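# Drive screw into grey housing using electric screwdriver

## Task

Use the electric screwdriver to pick up the screw waiting on the screw presenter, run it fully down and snug into the uncovered hole on the grey housing's top face, and finish with the screwdriver clear of the screw (no contact).

## Robot and tools

Robot: two arms, left_arm (base near y = +0.299 m) and right_arm (base near y = -0.297 m), both at x about +0.04 m. The right arm carries a five-finger right hand and the left arm a mirrored left hand. Each hand has six motors, listed in this fixed order: little, ring, middle, index, thumb_bend, thumb_turn.

Frames: reported positions (end_effector_position, in metres) and orientations (end_effector_quat_wxyz) use the scene frame. Its origin sits at table height halfway between the nominal bases; +x points out over the table, +y toward the left arm, +z up. Offsets you command are instead expressed in each arm's own Hand target axes. On the hand point, +z runs along the straightened fingers and +y points out of the palm. For the right hand +x points across the palm away from the thumb; for the left hand +x points toward the thumb. The hand point is 0.05 m in front of the palm. Straight fingertips reach about 0.06-0.07 m past it along +z and lie 0.06 m behind it along -y. A wrist bracket on the little-finger side can strike things.

The row: every action row has 28 numbers, each between -1 and 1, and both arms must be filled in even when only one moves. In order: left dx, dy, dz, rx, ry, rz; then left little, ring, middle, index, thumb_bend, thumb_turn, force_limit, speed; then the same 14 numbers for the right arm. dx..rz are an offset from that arm's current Hand target, measured along the Hand target's own axes. 1.0 equals 0.6 m of travel or 180 degrees of turning. rx, ry, rz together form one rotation vector. Sending all six as 0 re-requests the current Hand target. Finger and thumb numbers are absolute motor targets, not offsets: +1 is open or straight (thumb_turn +1 puts the thumb beside the palm), and -1 is curled or closed (thumb_turn -1 puts the thumb opposite the fingers). force_limit runs from about 0 N at -1 to 10 N at +1 (15 N for the two thumb motors). speed climbs from almost nothing at -1 to full speed at +0.48 and stays full above that. For a gentle grip, close at speed -0.94 or lower. To keep a hand unchanged, repeat its last executed eight numbers. If none have been executed yet in the scene, use hand_measured plus hand_force_limit and hand_speed. A thumb turned in front of the palm can enclose objects about 0.035-0.065 m thick, or a handle down to about 0.025 m.

Tools:
- execute_actions(actions, cameras): actions is a list of actions. Each action is a table of up to 15 rows, one row per 1/30 s step, and a short table repeats its last row. All rows in one action are offsets from the Hand target at that action's start. The next action starts from wherever the Hand target then stands, so sending the same offset again moves the arm further.
- move(target, speed, blend, blocking, cameras): target is either one 28-number row or a list of up to 15 rows. Each row gives offsets from the Hand target as it was before the move, not from the previous row. speed is the path's top speed in m/s, 0.002 to 4.3, default 0.25; turning is capped at twice that value in rad/s. You can give one speed or one per target. blend, in metres, rounds off corners between targets; 0 stops at each target. blocking=false returns after about 0.5 s while the motion keeps going. Paths end together, run for at least 0.5 s and at most 10 s, and do not steer around obstacles.
- wait(seconds 0-10); stop() brakes a move that is still running.
- zoom_image(camera, region [x0,y0,x1,y1] in pixels, at most 504x504). Only cameras shown in the latest images can be zoomed.
- show_instructions() shows the reference pages. finished_scene(scene 1-2) ends the scene for good.
Cameras: cam_head_left, cam_head_right, cam_high, cam_low, cam_left_wrist, cam_right_wrist, each 672x504. With an empty actions list, all cameras are returned.

Reading results: Hand target is your most recent commanded pose after clipping, and the next offsets count from it. The actual hand point often sits 1-3 cm short of it, and sometimes 5 cm, usually lower. That gap alone does not mean contact. Orientation commands are clipped to within 40 degrees of the measured orientation. hand_measured gives motor positions on the command scale. hand_stopped_by reports moving, target, force, stalled or fault. hand_load_n is fingertip force, positive when the finger is pushed open; a dropped object shows up as this falling to about 0. The move line reports how the move ended (done, off_target, moving, held, fault). limits=paced means the pose was clipped; limits=held means steps were withheld. done means the arm stopped within 10 mm and 2 degrees, but it says nothing about contact. Joint torques include gravity. MOTOR HOT means a motor has reached 85 °C. At 100 °C that arm goes limp for 30-60 s or longer.

Cautions: do not drop the screw or screwdriver, hit the table, housing or fixed objects hard, or let anything leave the table. Fast moves strike harder, and aiming a target far past a contact presses harder. Back off after a push by commanding a target behind the hand point. Keep the two hands from colliding or squeezing each other. Route paths around an arm's base, not close past it. Avoid long holds at full stretch, which cause overheating, and too much force on the fingers. Loose objects can occasionally get nudged. Before finishing, make sure the screw is fully seated and the screwdriver is clear of it.

Each tool is called after "Call:" by a JSON object that holds its "op" and its "data", one argument or row to a line.

Reference images:

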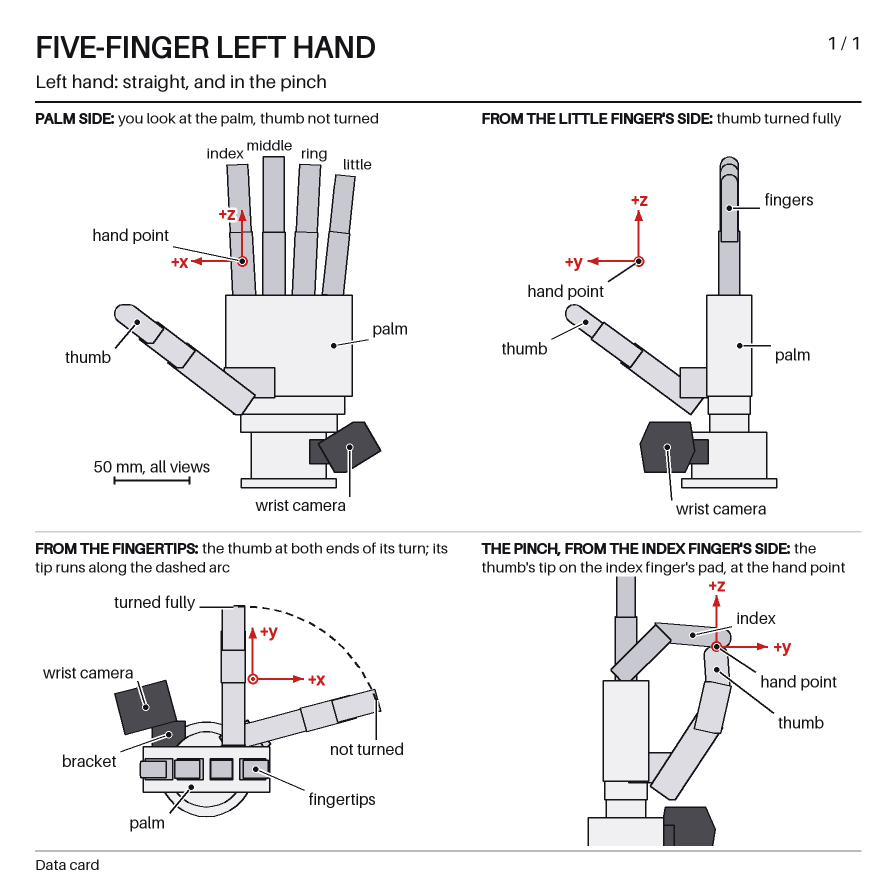

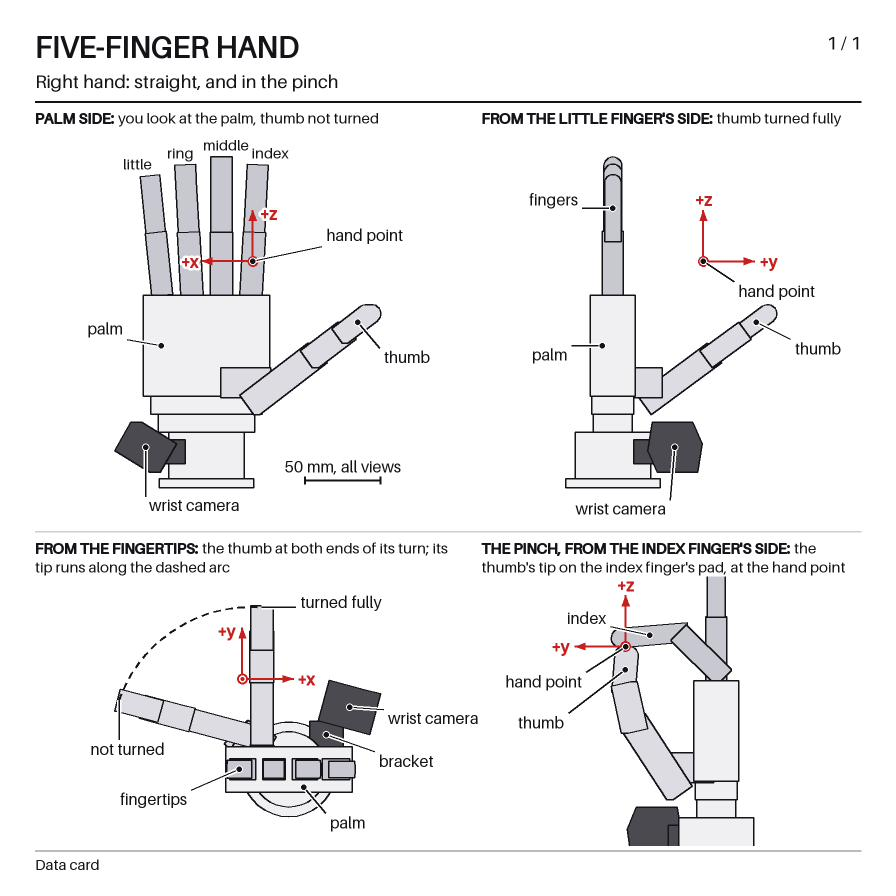

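## Session

Call:
{"op": "execute_actions", "data": {
  "actions": []
}}

Scene clock: 0.00 s.
left_arm: end_effector_position=(+0.4034, -0.1934, +0.3710) hand_measured=(+1.000, +1.000, +1.000, +1.000, +1.000, +1.000) hand_load_n=(+0.0, +0.0, +0.0, +0.0, +0.0, +0.0) hand_stopped_by=(target, target, target, target, target, target) hand_force_limit=0.00 hand_speed=-0.80 end_effector_quat_wxyz=(+0.361, +0.829, -0.365, +0.223) | right_arm: end_effector_position=(+0.6015, -0.4737, +0.2293) hand_measured=(+1.000, +1.000, +1.000, +1.000, +1.000, +1.000) hand_load_n=(+0.0, +0.0, +0.0, +0.0, +0.0, -0.5) hand_stopped_by=(target, target, target, target, target, target) hand_force_limit=0.00 hand_speed=-0.80 end_effector_quat_wxyz=(+0.374, +0.345, +0.855, -0.102)
Joint positions: left_arm=[-0.694 1.451 1.426 -0.821 0.546 -1.644] | right_arm=[-0.285 1.335 1.007 -0.478 0.25 1.941]
Joint velocities: within noise
Joint torques (N m): no reading
Heat: left arm: hottest shoulder 36 °C; right arm: hottest elbow 30 °C.
Hand target: left_arm +0.4066, -0.1960, +0.3914; +0.368, +0.821, -0.365, +0.239 | right_arm +0.6107, -0.4777, +0.2561; +0.398, +0.348, +0.843, -0.101

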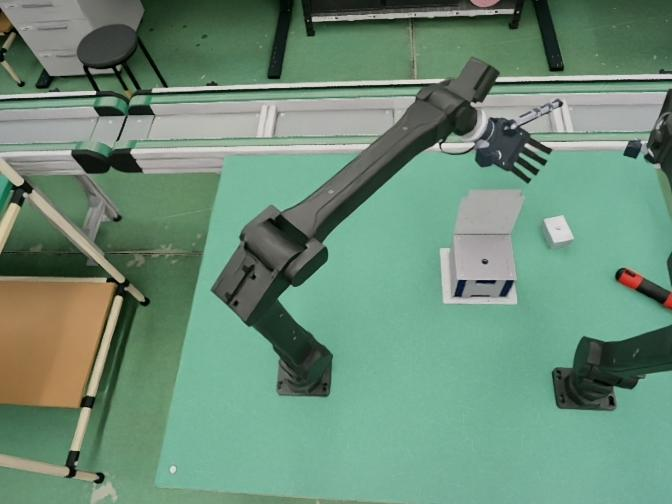

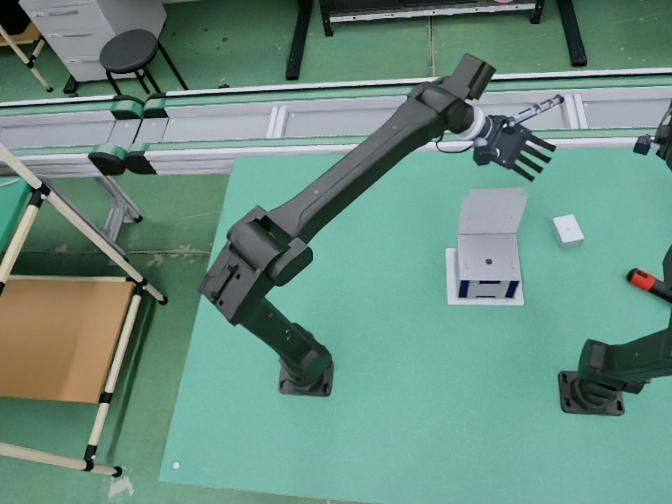

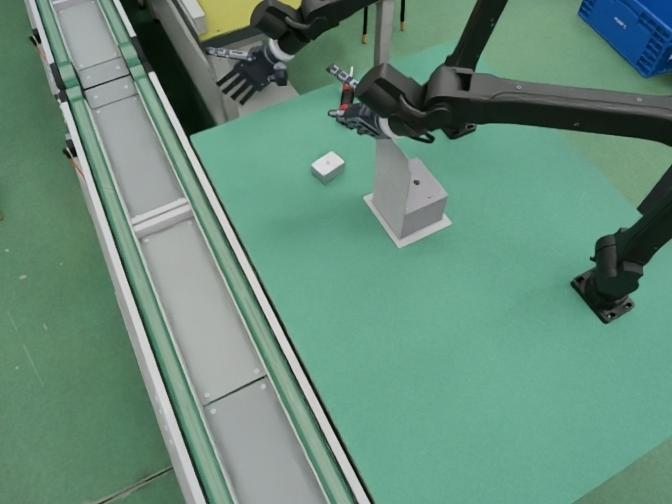

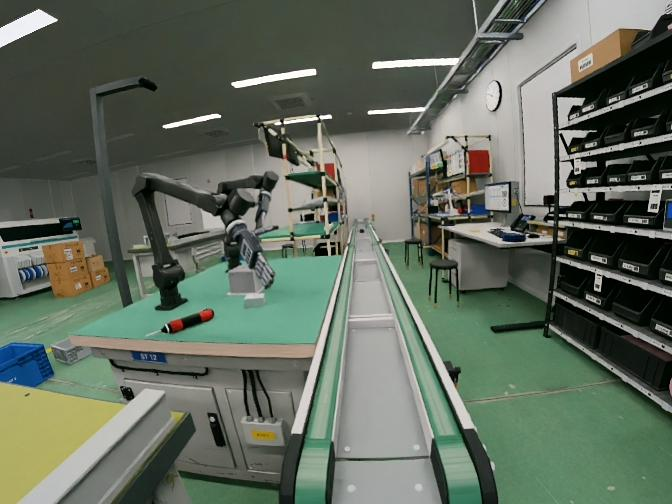

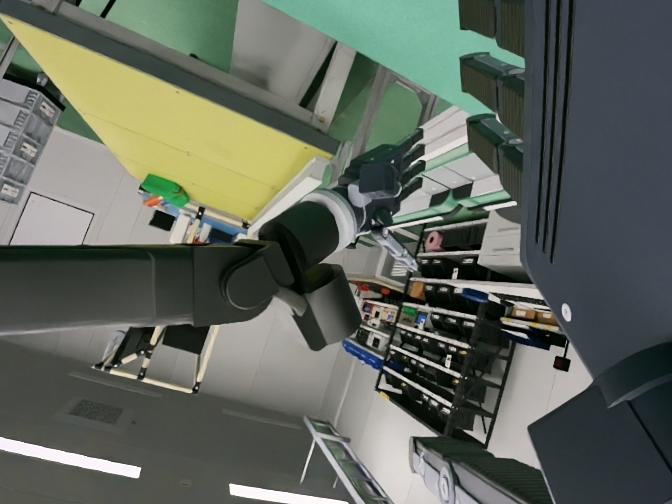

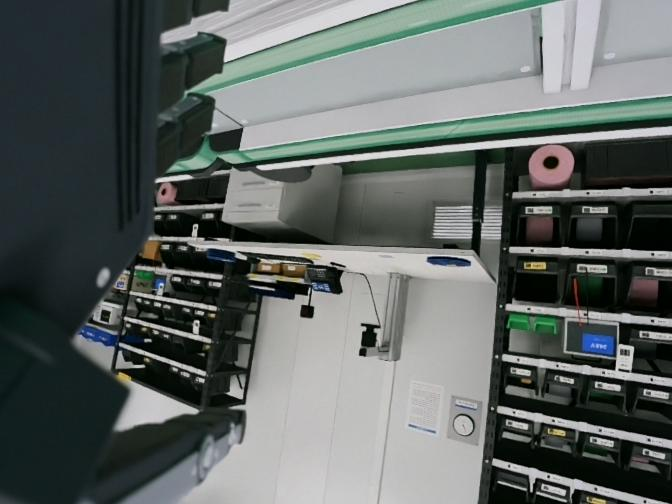

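Call:
{"op": "zoom_image", "data": {
  "camera": "cam_head_left",
  "region": [420, 160, 672, 349]
}}

Call:
{"op": "zoom_image", "data": {
  "camera": "cam_high",
  "region": [290, 60, 490, 260]
}}

Call:
{"op": "zoom_image", "data": {
  "camera": "cam_low",
  "region": [120, 160, 320, 350]
}}

Call:
{"op": "zoom_image", "data": {
  "camera": "cam_head_right",
  "region": [420, 160, 672, 349]
}}

Scaled by 2.000.

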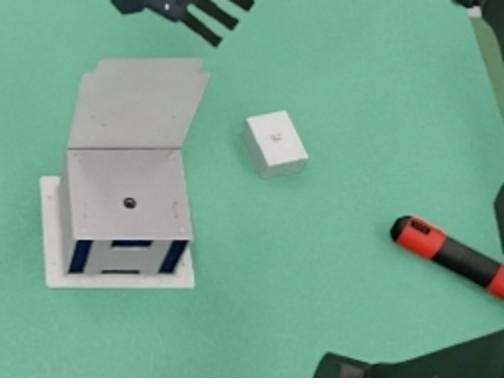

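Scaled by 2.520.

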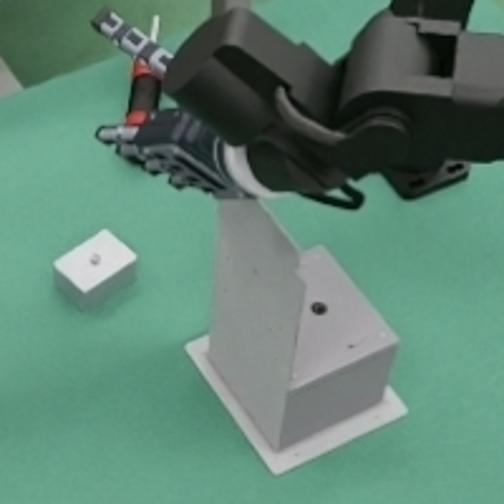

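Scaled by 2.520.

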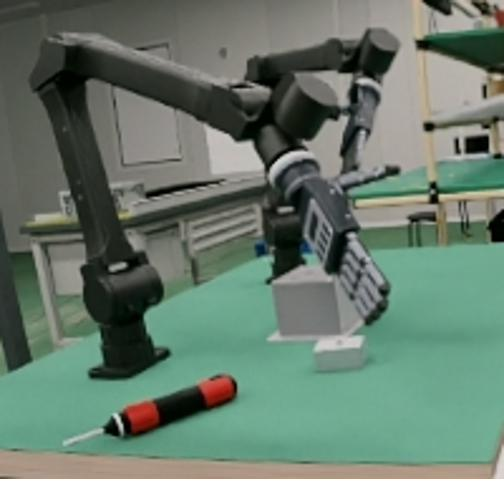

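Scaled by 2.000.

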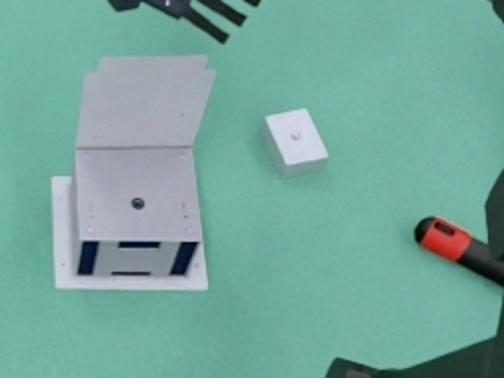

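Call:
{"op": "move", "data": {
  "target": [-0.182,-0.763,-0.865,0.257,0.167,-0.239,1,1,1,1,1,1,0,-0.8,-0.177,-0.808,-0.184,0.206,-0.0297,0.1843,1,1,1,1,1,1,0,-0.8],
  "speed": 0.35,
  "cameras": ["all"]
}}

Scene clock: 20.87 s.
left_arm: end_effector_position=(+0.6198, +0.4607, +0.4148) hand_measured=(+1.000, +1.000, +1.000, +1.000, +1.000, +1.000) hand_load_n=(+0.0, +0.0, +0.0, +0.0, +0.0, +0.0) hand_stopped_by=(target, target, target, target, target, target) hand_force_limit=0.00 hand_speed=-0.80 end_effector_quat_wxyz=(+0.170, +0.890, +0.175, +0.385) | right_arm: end_effector_position=(+0.2667, -0.8285, +0.3232) hand_measured=(+1.000, +1.000, +1.000, +1.000, +1.000, +1.000) hand_load_n=(+0.0, +0.0, +0.0, +0.0, +0.0, +0.0) hand_stopped_by=(target, target, target, target, target, target) hand_force_limit=0.00 hand_speed=-0.80 end_effector_quat_wxyz=(+0.299, +0.675, +0.627, -0.250)
Joint positions: left_arm=[0.524 1.428 1.521 -0.95 0.548 -1.641] | right_arm=[-1.147 1.257 1.185 -0.731 0.254 1.953]
Joint torques (N m): left_arm=[0.5 -11.69 13.56 1.25 0.14 -0.2] | right_arm=[-0.97 -9.11 11.74 1.25 0.16 0.05]
Heat: left arm: hottest shoulder 36 °C; right arm: hottest elbow 32 °C.
Hand target: left_arm +0.6300, +0.4663, +0.4410; +0.165, +0.882, +0.172, +0.407 | right_arm +0.2681, -0.8398, +0.3560; +0.318, +0.672, +0.617, -0.259
Off the commanded pose: left_arm 0.029 m, 3 deg | right_arm 0.035 m, 3 deg.
move: off_target (left_arm, right_arm)

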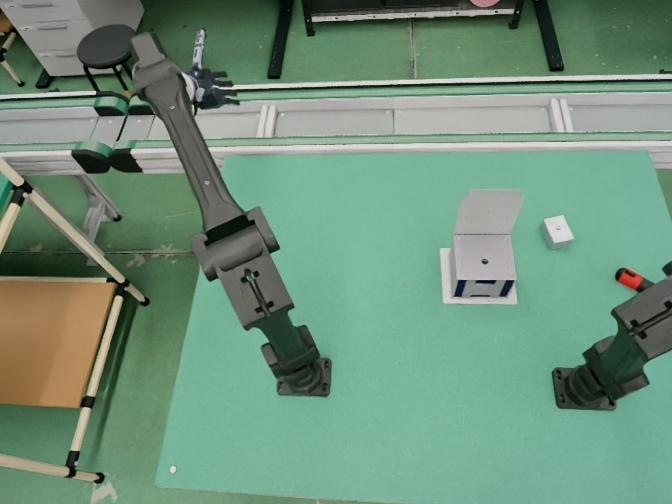

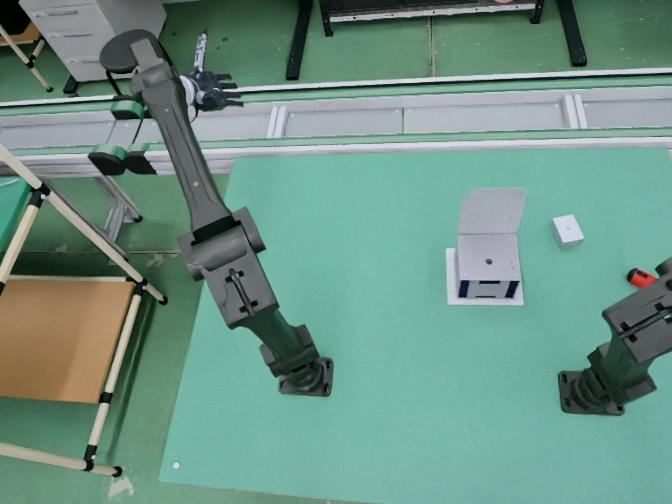

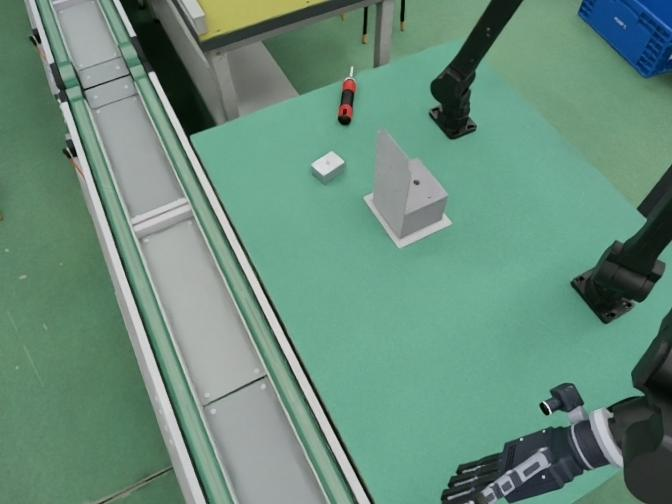

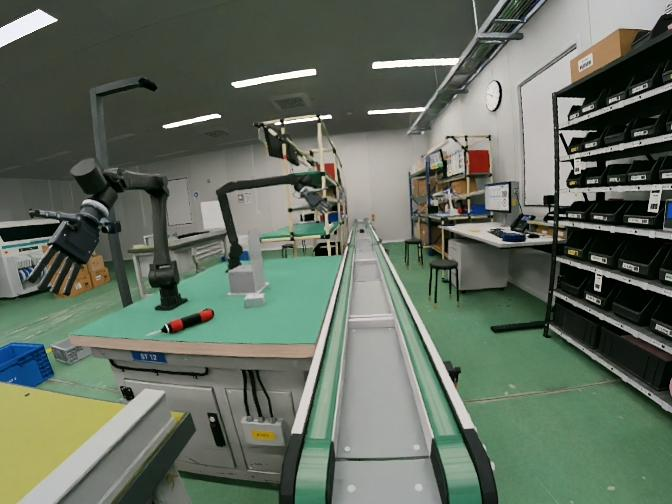

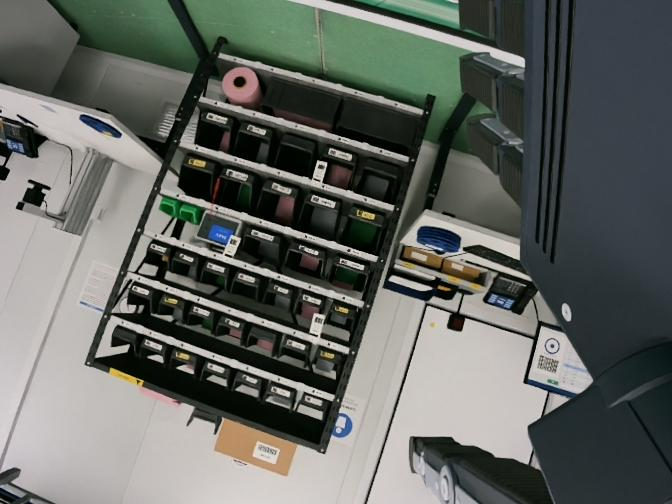

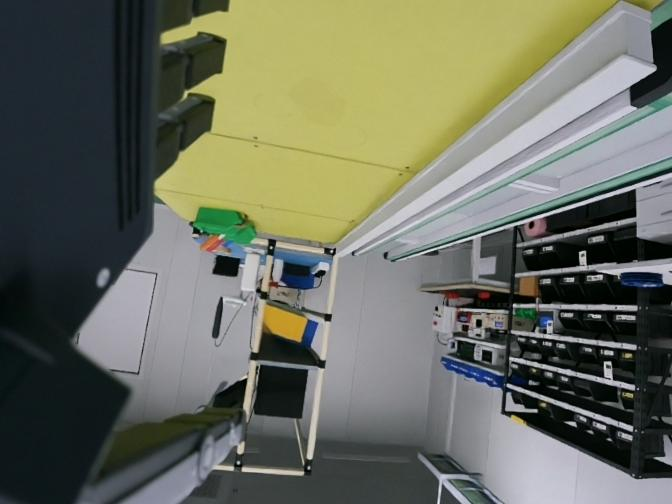

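Call:
{"op": "zoom_image", "data": {
  "camera": "cam_high",
  "region": [290, 50, 390, 150]
}}

Call:
{"op": "zoom_image", "data": {
  "camera": "cam_low",
  "region": [130, 260, 280, 370]
}}

Call:
{"op": "zoom_image", "data": {
  "camera": "cam_high",
  "region": [290, 120, 470, 255]
}}

Scaled by 5.040.

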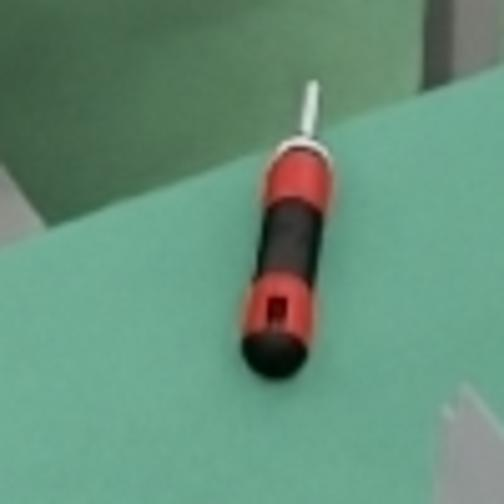

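Scaled by 3.360.

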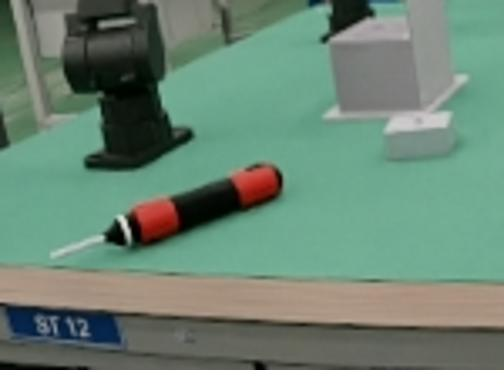

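Scaled by 2.800.

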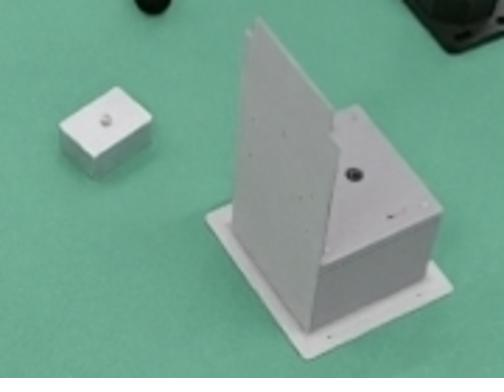

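Call:
{"op": "zoom_image", "data": {
  "camera": "cam_head_left",
  "region": [140, 10, 300, 130]
}}

Call:
{"op": "zoom_image", "data": {
  "camera": "cam_head_left",
  "region": [240, 320, 360, 410]
}}

Call:
{"op": "zoom_image", "data": {
  "camera": "cam_head_left",
  "region": [530, 320, 650, 410]
}}

Call:
{"op": "zoom_image", "data": {
  "camera": "cam_high",
  "region": [400, 20, 540, 160]
}}

Call:
{"op": "zoom_image", "data": {
  "camera": "cam_high",
  "region": [532, 200, 672, 340]
}}

Scaled by 3.150.

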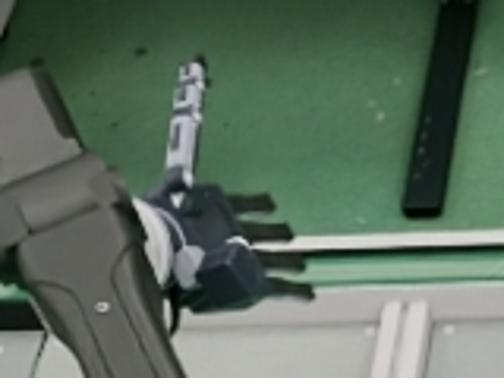

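Scaled by 4.200.

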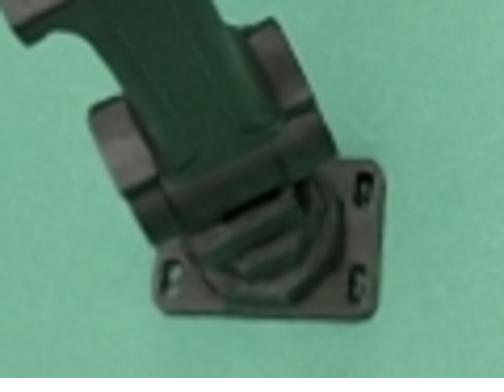

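Scaled by 4.200.

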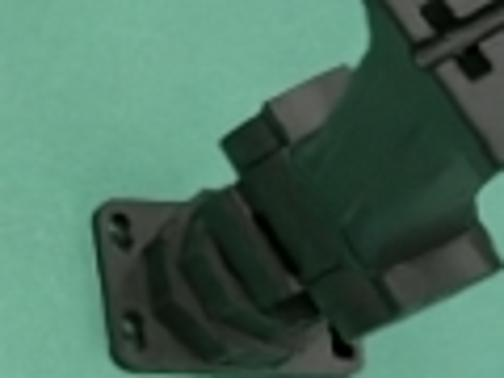

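Scaled by 3.600.

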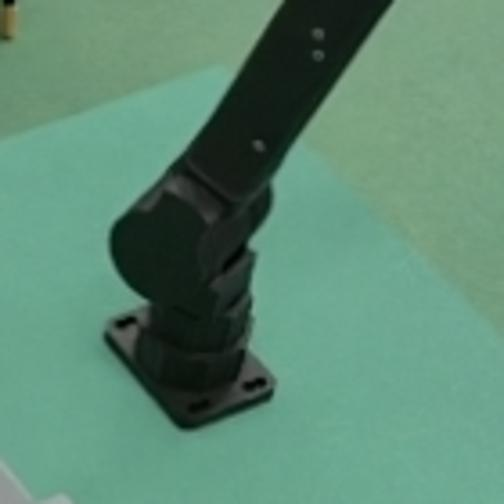

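Scaled by 3.600.

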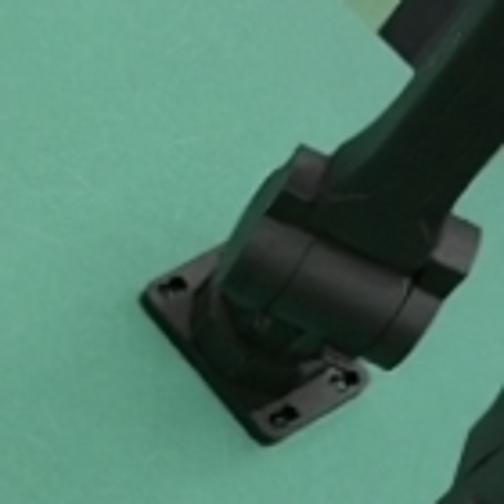

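Call:
{"op": "move", "data": {
  "target": [0,0,0,0,0,0,1,1,1,1,1,1,0,-0.8,0,0,0,0,0,-0.1667,1,1,1,1,1,1,0,-0.8]
}}

Scene clock: 37.13 s.
left_arm: end_effector_position=(+0.6198, +0.4607, +0.4148) hand_measured=(+1.000, +1.000, +1.000, +1.000, +1.000, +1.000) hand_load_n=(+0.0, +0.0, +0.0, +0.0, +0.0, +0.0) hand_stopped_by=(target, target, target, target, target, target) hand_force_limit=0.00 hand_speed=-0.80 end_effector_quat_wxyz=(+0.170, +0.890, +0.175, +0.385) | right_arm: end_effector_position=(+0.2753, -0.8255, +0.3237) hand_measured=(+1.000, +1.000, +1.000, +1.000, +1.000, +1.000) hand_load_n=(+0.0, +0.0, +0.0, +0.0, +0.0, +0.0) hand_stopped_by=(target, target, target, target, target, target) hand_force_limit=0.00 hand_speed=-0.80 end_effector_quat_wxyz=(+0.227, +0.488, +0.781, -0.316)
Joint positions: left_arm=[0.524 1.428 1.521 -0.95 0.548 -1.641] | right_arm=[-1.175 1.301 1.287 -0.782 0.227 1.407]
Joint torques (N m): left_arm=[0.15 -11.81 13.44 1.36 0.16 -0.2] | right_arm=[-1.67 -9.93 11.81 1.25 0 -0.01]
Heat: left arm: hottest shoulder 36 °C; right arm: hottest elbow 36 °C.
Hand target: left_arm +0.6300, +0.4663, +0.4410; +0.165, +0.882, +0.172, +0.407 | right_arm +0.2681, -0.8398, +0.3560; +0.240, +0.489, +0.770, -0.333
Off the commanded pose: left_arm 0.029 m, 3 deg | right_arm 0.036 m, 3 deg.
move: off_target (left_arm, right_arm)

Call:
{"op": "move", "data": {
  "target": [0,0,0,0,0,0,1,1,1,1,1,1,0,-0.8,0.527,0.299,-0.235,-0.124,-0.1985,-0.543,1,1,1,1,1,-1,0,0],
  "cameras": ["all"]
}}

Scene clock: 47.23 s.
left_arm: end_effector_position=(+0.6198, +0.4607, +0.4148) hand_measured=(+1.000, +1.000, +1.000, +1.000, +1.000, +1.000) hand_load_n=(+0.0, +0.0, +0.0, +0.0, +0.0, +0.5) hand_stopped_by=(target, target, target, target, target, target) hand_force_limit=0.00 hand_speed=-0.80 end_effector_quat_wxyz=(+0.170, +0.890, +0.175, +0.385) | right_arm: end_effector_position=(+0.2940, -0.4979, +0.1720) hand_measured=(+1.000, +1.000, +1.000, +1.000, +1.000, -1.000) hand_load_n=(+0.0, +0.0, +0.0, +0.0, +0.0, +0.0) hand_stopped_by=(target, target, target, target, target, target) hand_force_limit=0.00 hand_speed=0.00 end_effector_quat_wxyz=(+0.185, -0.390, +0.822, -0.372)
Joint positions: left_arm=[0.524 1.428 1.521 -0.95 0.548 -1.641] | right_arm=[-0.808 0.719 0.619 -0.621 -0.115 -0.082]
Joint torques (N m): left_arm=[0.26 -11.58 13.55 1.25 0.13 -0.19] | right_arm=[1.2 -2.14 8.28 1.33 0.1 -0.05]
Heat: left arm: hottest shoulder 36 °C; right arm: hottest elbow 36 °C.
Hand target: left_arm +0.6300, +0.4663, +0.4410; +0.165, +0.882, +0.172, +0.407 | right_arm +0.2973, -0.4931, +0.1799; +0.188, -0.403, +0.812, -0.378
Off the commanded pose: left_arm 0.029 m, 3 deg | right_arm 0.010 m, 2 deg.
move: off_target (left_arm)

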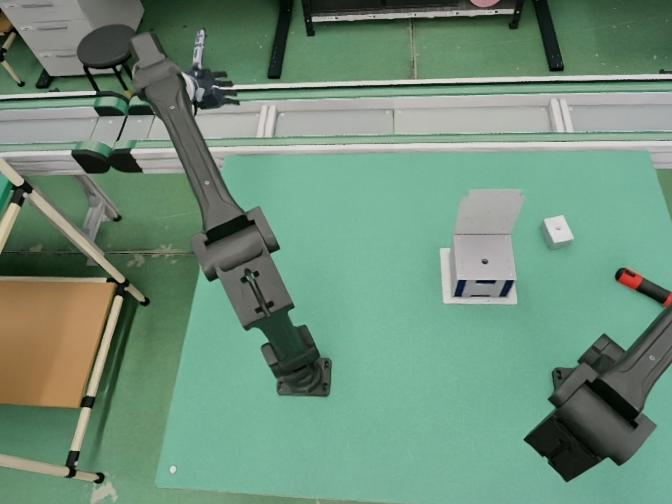

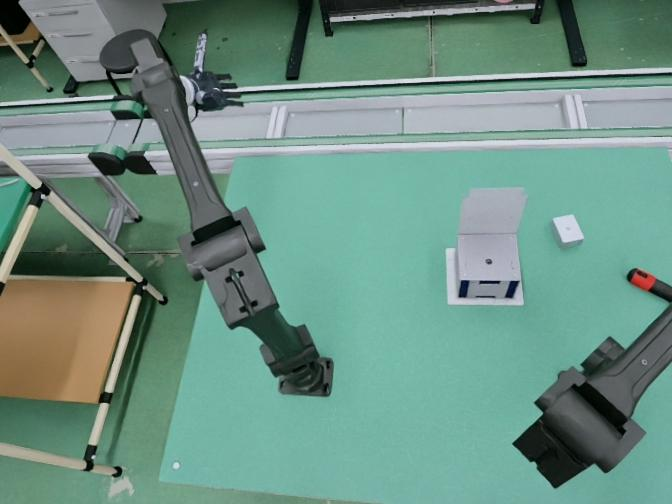

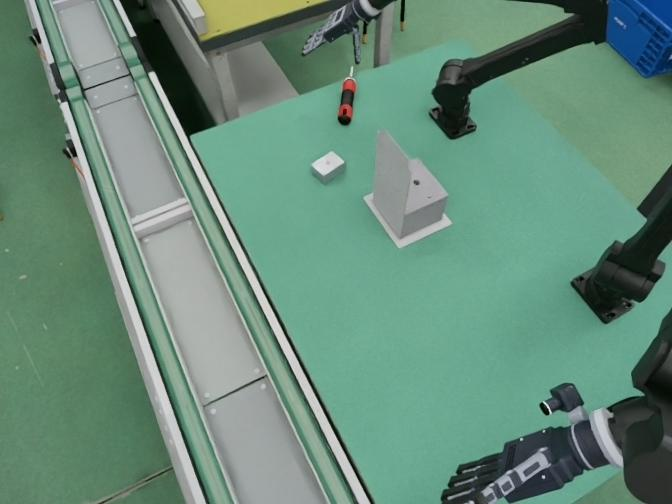

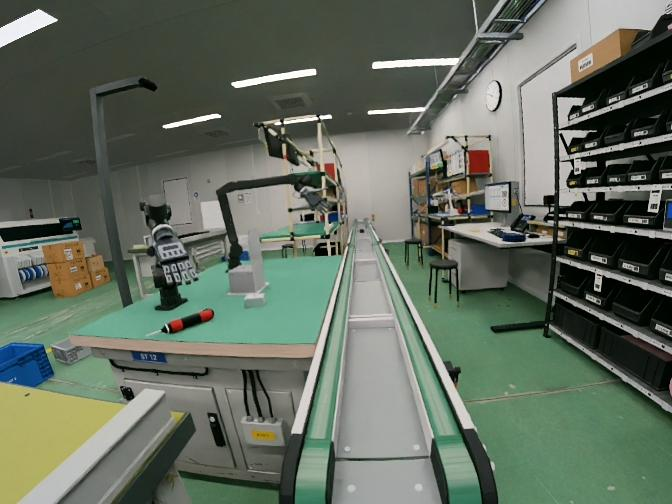

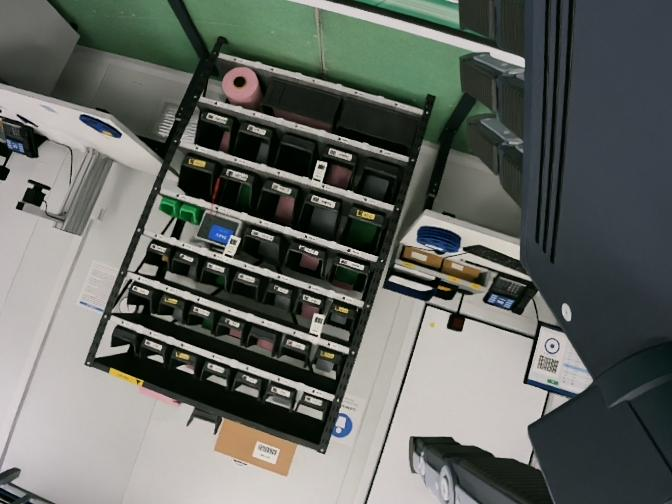

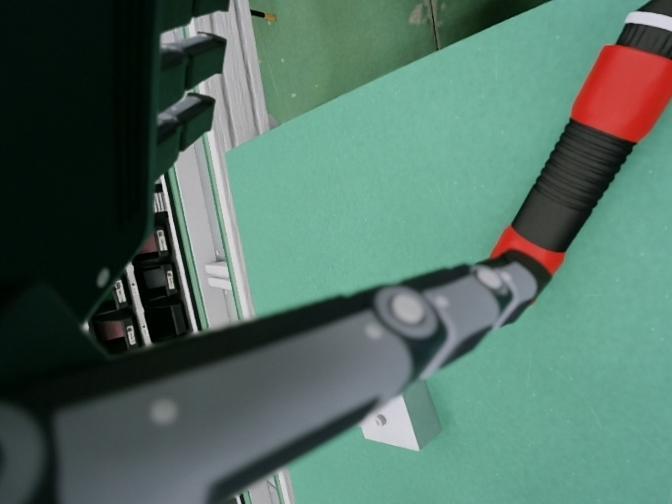

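Call:
{"op": "zoom_image", "data": {
  "camera": "cam_right_wrist",
  "region": [120, 0, 372, 189]
}}

Call:
{"op": "zoom_image", "data": {
  "camera": "cam_right_wrist",
  "region": [420, 0, 672, 252]
}}

Call:
{"op": "zoom_image", "data": {
  "camera": "cam_right_wrist",
  "region": [340, 200, 592, 452]
}}

Call:
{"op": "zoom_image", "data": {
  "camera": "cam_low",
  "region": [130, 180, 280, 350]
}}

Call:
{"op": "zoom_image", "data": {
  "camera": "cam_high",
  "region": [290, 0, 410, 140]
}}

Scaled by 2.000.

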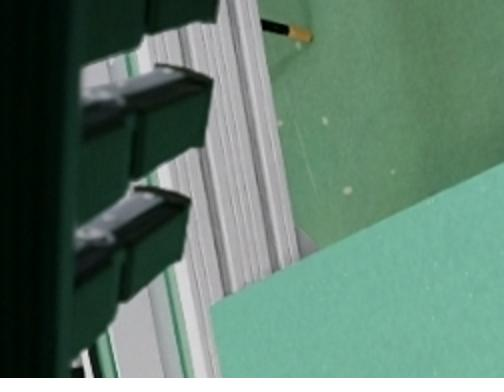

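Scaled by 2.000.

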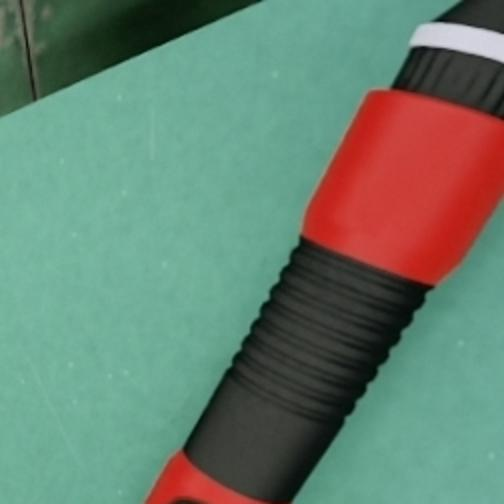

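Scaled by 2.000.

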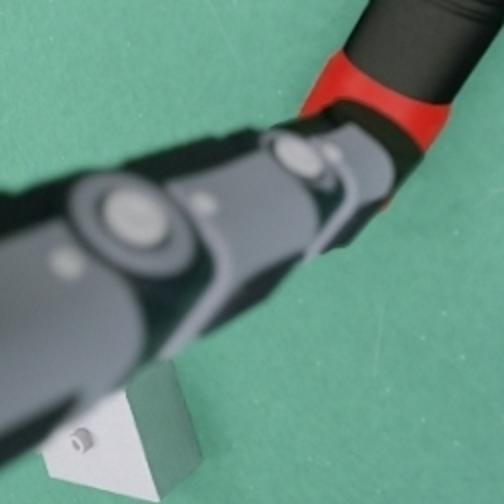

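Scaled by 2.965.

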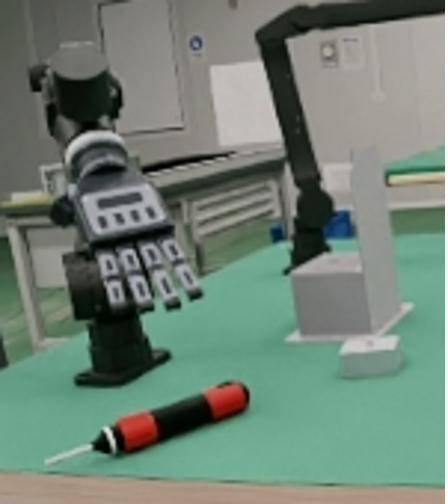

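Scaled by 3.600.

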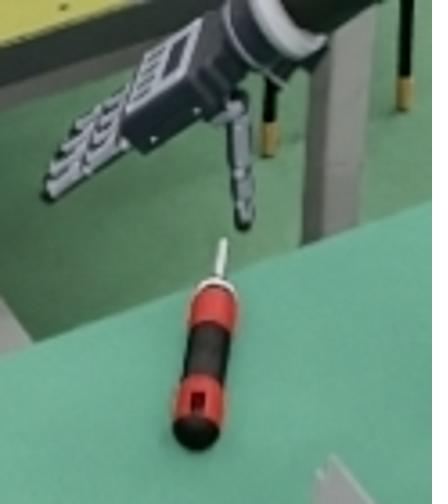

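Call:
{"op": "move", "data": {
  "target": [0,0,0,0,0,0,1,1,1,1,1,1,0,-0.8,-0.025,0.151,0.079,0,0,0,1,1,1,1,1,-1,0,0],
  "speed": 0.1,
  "cameras": ["cam_right_wrist","cam_high","cam_low"]
}}

Scene clock: 61.03 s.
left_arm: end_effector_position=(+0.6198, +0.4607, +0.4148) hand_measured=(+1.000, +1.000, +1.000, +1.000, +1.000, +1.000) hand_load_n=(+0.0, +0.0, +0.0, +0.0, +0.0, +0.0) hand_stopped_by=(target, target, target, target, target, target) hand_force_limit=0.00 hand_speed=-0.80 end_effector_quat_wxyz=(+0.170, +0.890, +0.175, +0.385) | right_arm: end_effector_position=(+0.2765, -0.4661, +0.0691) hand_measured=(+1.000, +1.000, +1.000, +1.000, +1.000, -1.000) hand_load_n=(+0.0, +0.0, +0.0, +0.0, +0.0, +0.0) hand_stopped_by=(target, target, target, target, target, target) hand_force_limit=0.00 hand_speed=0.00 end_effector_quat_wxyz=(+0.174, -0.403, +0.822, -0.362)
Joint positions: left_arm=[0.524 1.428 1.521 -0.95 0.548 -1.641] | right_arm=[-0.748 0.694 0.348 -0.4 -0.069 -0.071]
Joint torques (N m): left_arm=[0.26 -11.52 13.61 1.24 0.16 -0.18] | right_arm=[1.2 -0.03 7.87 2.81 0.11 0.11]
Heat: left arm: hottest shoulder 36 °C; right arm: hottest elbow 36 °C.
Hand target: left_arm +0.6300, +0.4663, +0.4410; +0.165, +0.882, +0.172, +0.407 | right_arm +0.2888, -0.4679, +0.0800; +0.188, -0.403, +0.812, -0.378
Off the commanded pose: left_arm 0.029 m, 3 deg | right_arm 0.017 m, 3 deg.
move: off_target (left_arm, right_arm)
Images, in order (width x height): cam_high 672x504, cam_low 672x504, cam_right_wrist 672x504.

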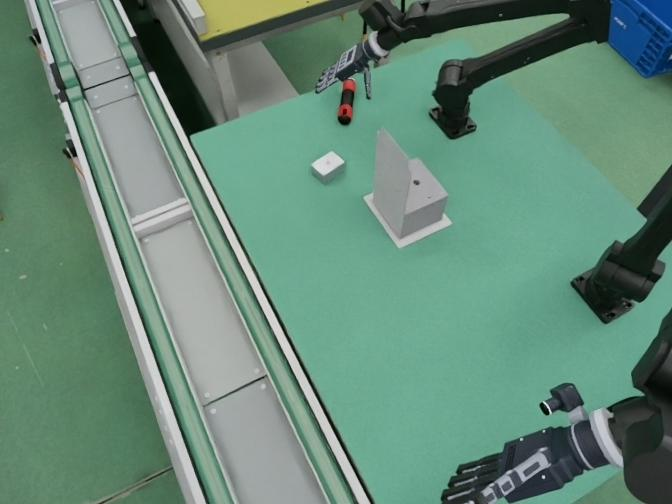

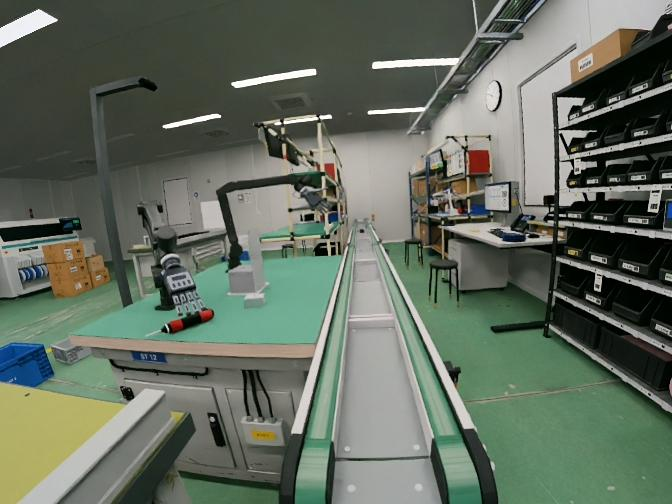

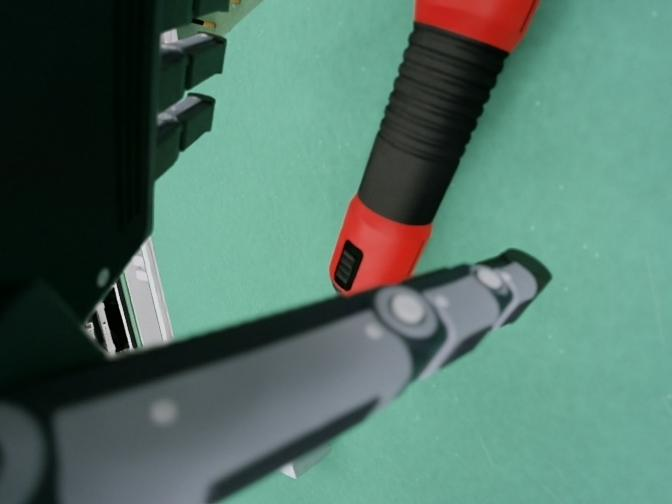

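Call:
{"op": "zoom_image", "data": {
  "camera": "cam_right_wrist",
  "region": [300, 0, 552, 300]
}}

Call:
{"op": "zoom_image", "data": {
  "camera": "cam_high",
  "region": [300, 30, 400, 140]
}}

Call:
{"op": "zoom_image", "data": {
  "camera": "cam_low",
  "region": [130, 250, 240, 350]
}}

Scaled by 1.680.

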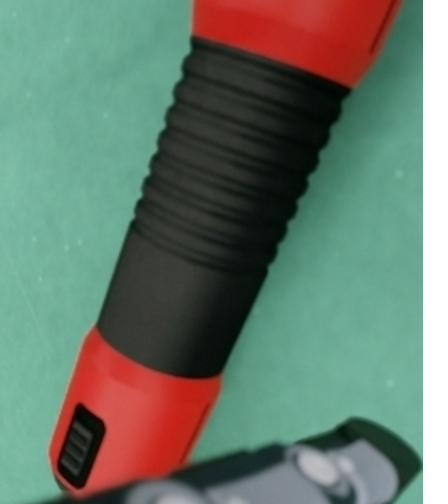

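Scaled by 4.582.

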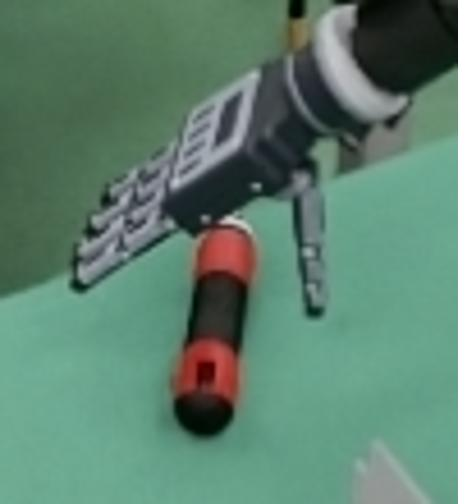

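Scaled by 4.582.

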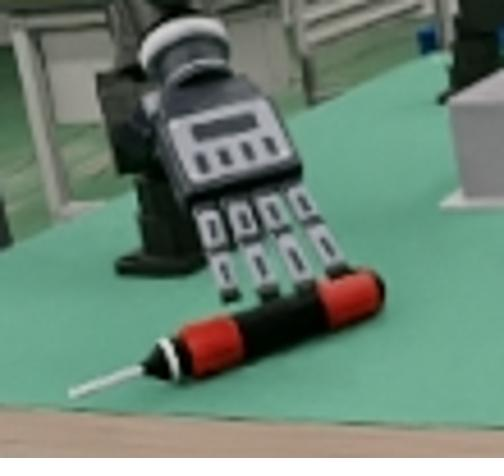

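Call:
{"op": "move", "data": {
  "target": [0,0,0,0,0,0,1,1,1,1,1,1,0,-0.8,0,0.0266,0.0332,0,0,0,1,1,1,1,1,-1,0,0],
  "speed": 0.06,
  "cameras": ["cam_right_wrist","cam_high","cam_low"]
}}

Call:
{"op": "zoom_image", "data": {
  "camera": "cam_low",
  "region": [130, 250, 240, 350]
}}

Call:
{"op": "zoom_image", "data": {
  "camera": "cam_high",
  "region": [300, 30, 400, 140]
}}

Scene clock: 70.77 s.
left_arm: end_effector_position=(+0.6198, +0.4607, +0.4148) hand_measured=(+1.000, +1.000, +1.000, +1.000, +1.000, +1.000) hand_load_n=(+0.0, +0.0, -0.5, +0.0, +0.0, +0.0) hand_stopped_by=(target, target, target, target, target, target) hand_force_limit=0.00 hand_speed=-0.80 end_effector_quat_wxyz=(+0.170, +0.890, +0.175, +0.385) | right_arm: end_effector_position=(+0.2808, -0.4692, +0.0458) hand_measured=(+1.000, +1.000, +1.000, +1.000, +1.000, -1.000) hand_load_n=(-0.5, +0.0, +0.0, +0.0, +0.0, +0.0) hand_stopped_by=(target, target, target, target, target, target) hand_force_limit=0.00 hand_speed=0.00 end_effector_quat_wxyz=(+0.175, -0.403, +0.821, -0.365)
Joint positions: left_arm=[0.524 1.428 1.521 -0.95 0.548 -1.641] | right_arm=[-0.745 0.765 0.302 -0.277 -0.068 -0.07]
Joint torques (N m): left_arm=[0.21 -11.63 13.57 1.36 0.15 -0.21] | right_arm=[1.2 -0.03 7.54 2.84 0.11 0.11]
Heat: left arm: hottest shoulder 36 °C; right arm: hottest elbow 35 °C.
Hand target: left_arm +0.6300, +0.4663, +0.4410; +0.165, +0.882, +0.172, +0.407 | right_arm +0.2928, -0.4709, +0.0550; +0.188, -0.403, +0.812, -0.378
Off the commanded pose: left_arm 0.029 m, 3 deg | right_arm 0.015 m, 2 deg.
move: off_target (left_arm, right_arm)
Images, in order (width x height): cam_high 672x504, cam_low 672x504, cam_right_wrist 672x504.

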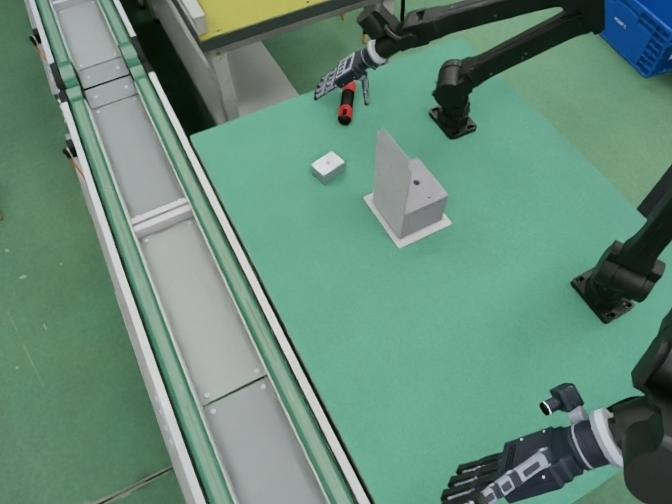

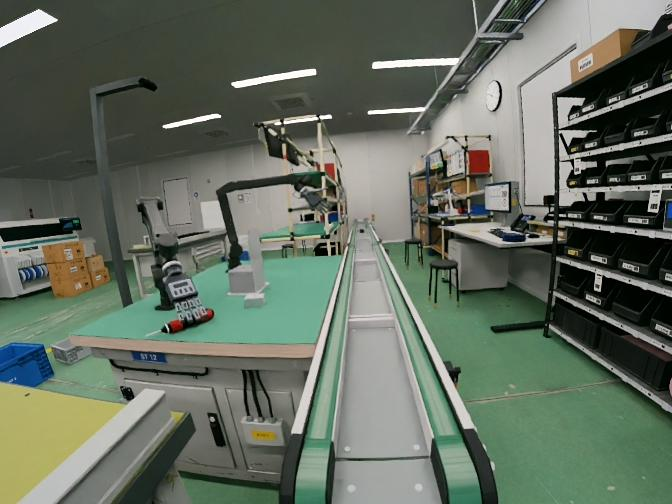

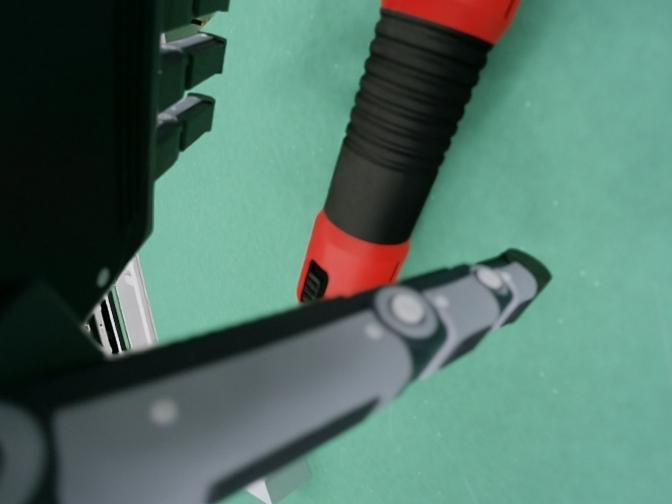

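Scaled by 4.582.

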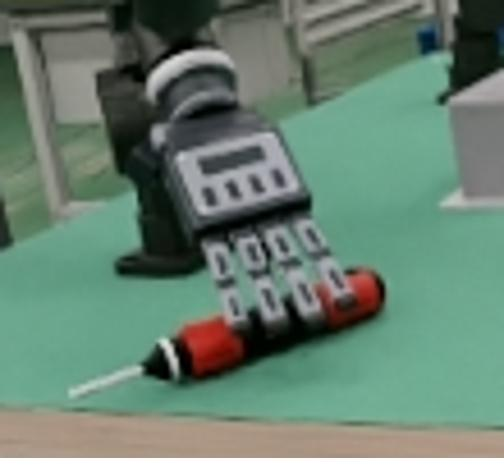

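Scaled by 4.582.

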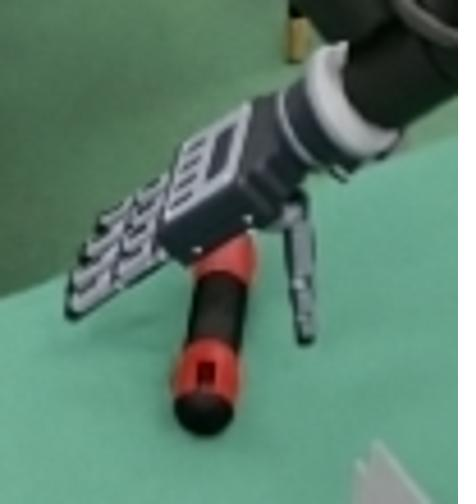

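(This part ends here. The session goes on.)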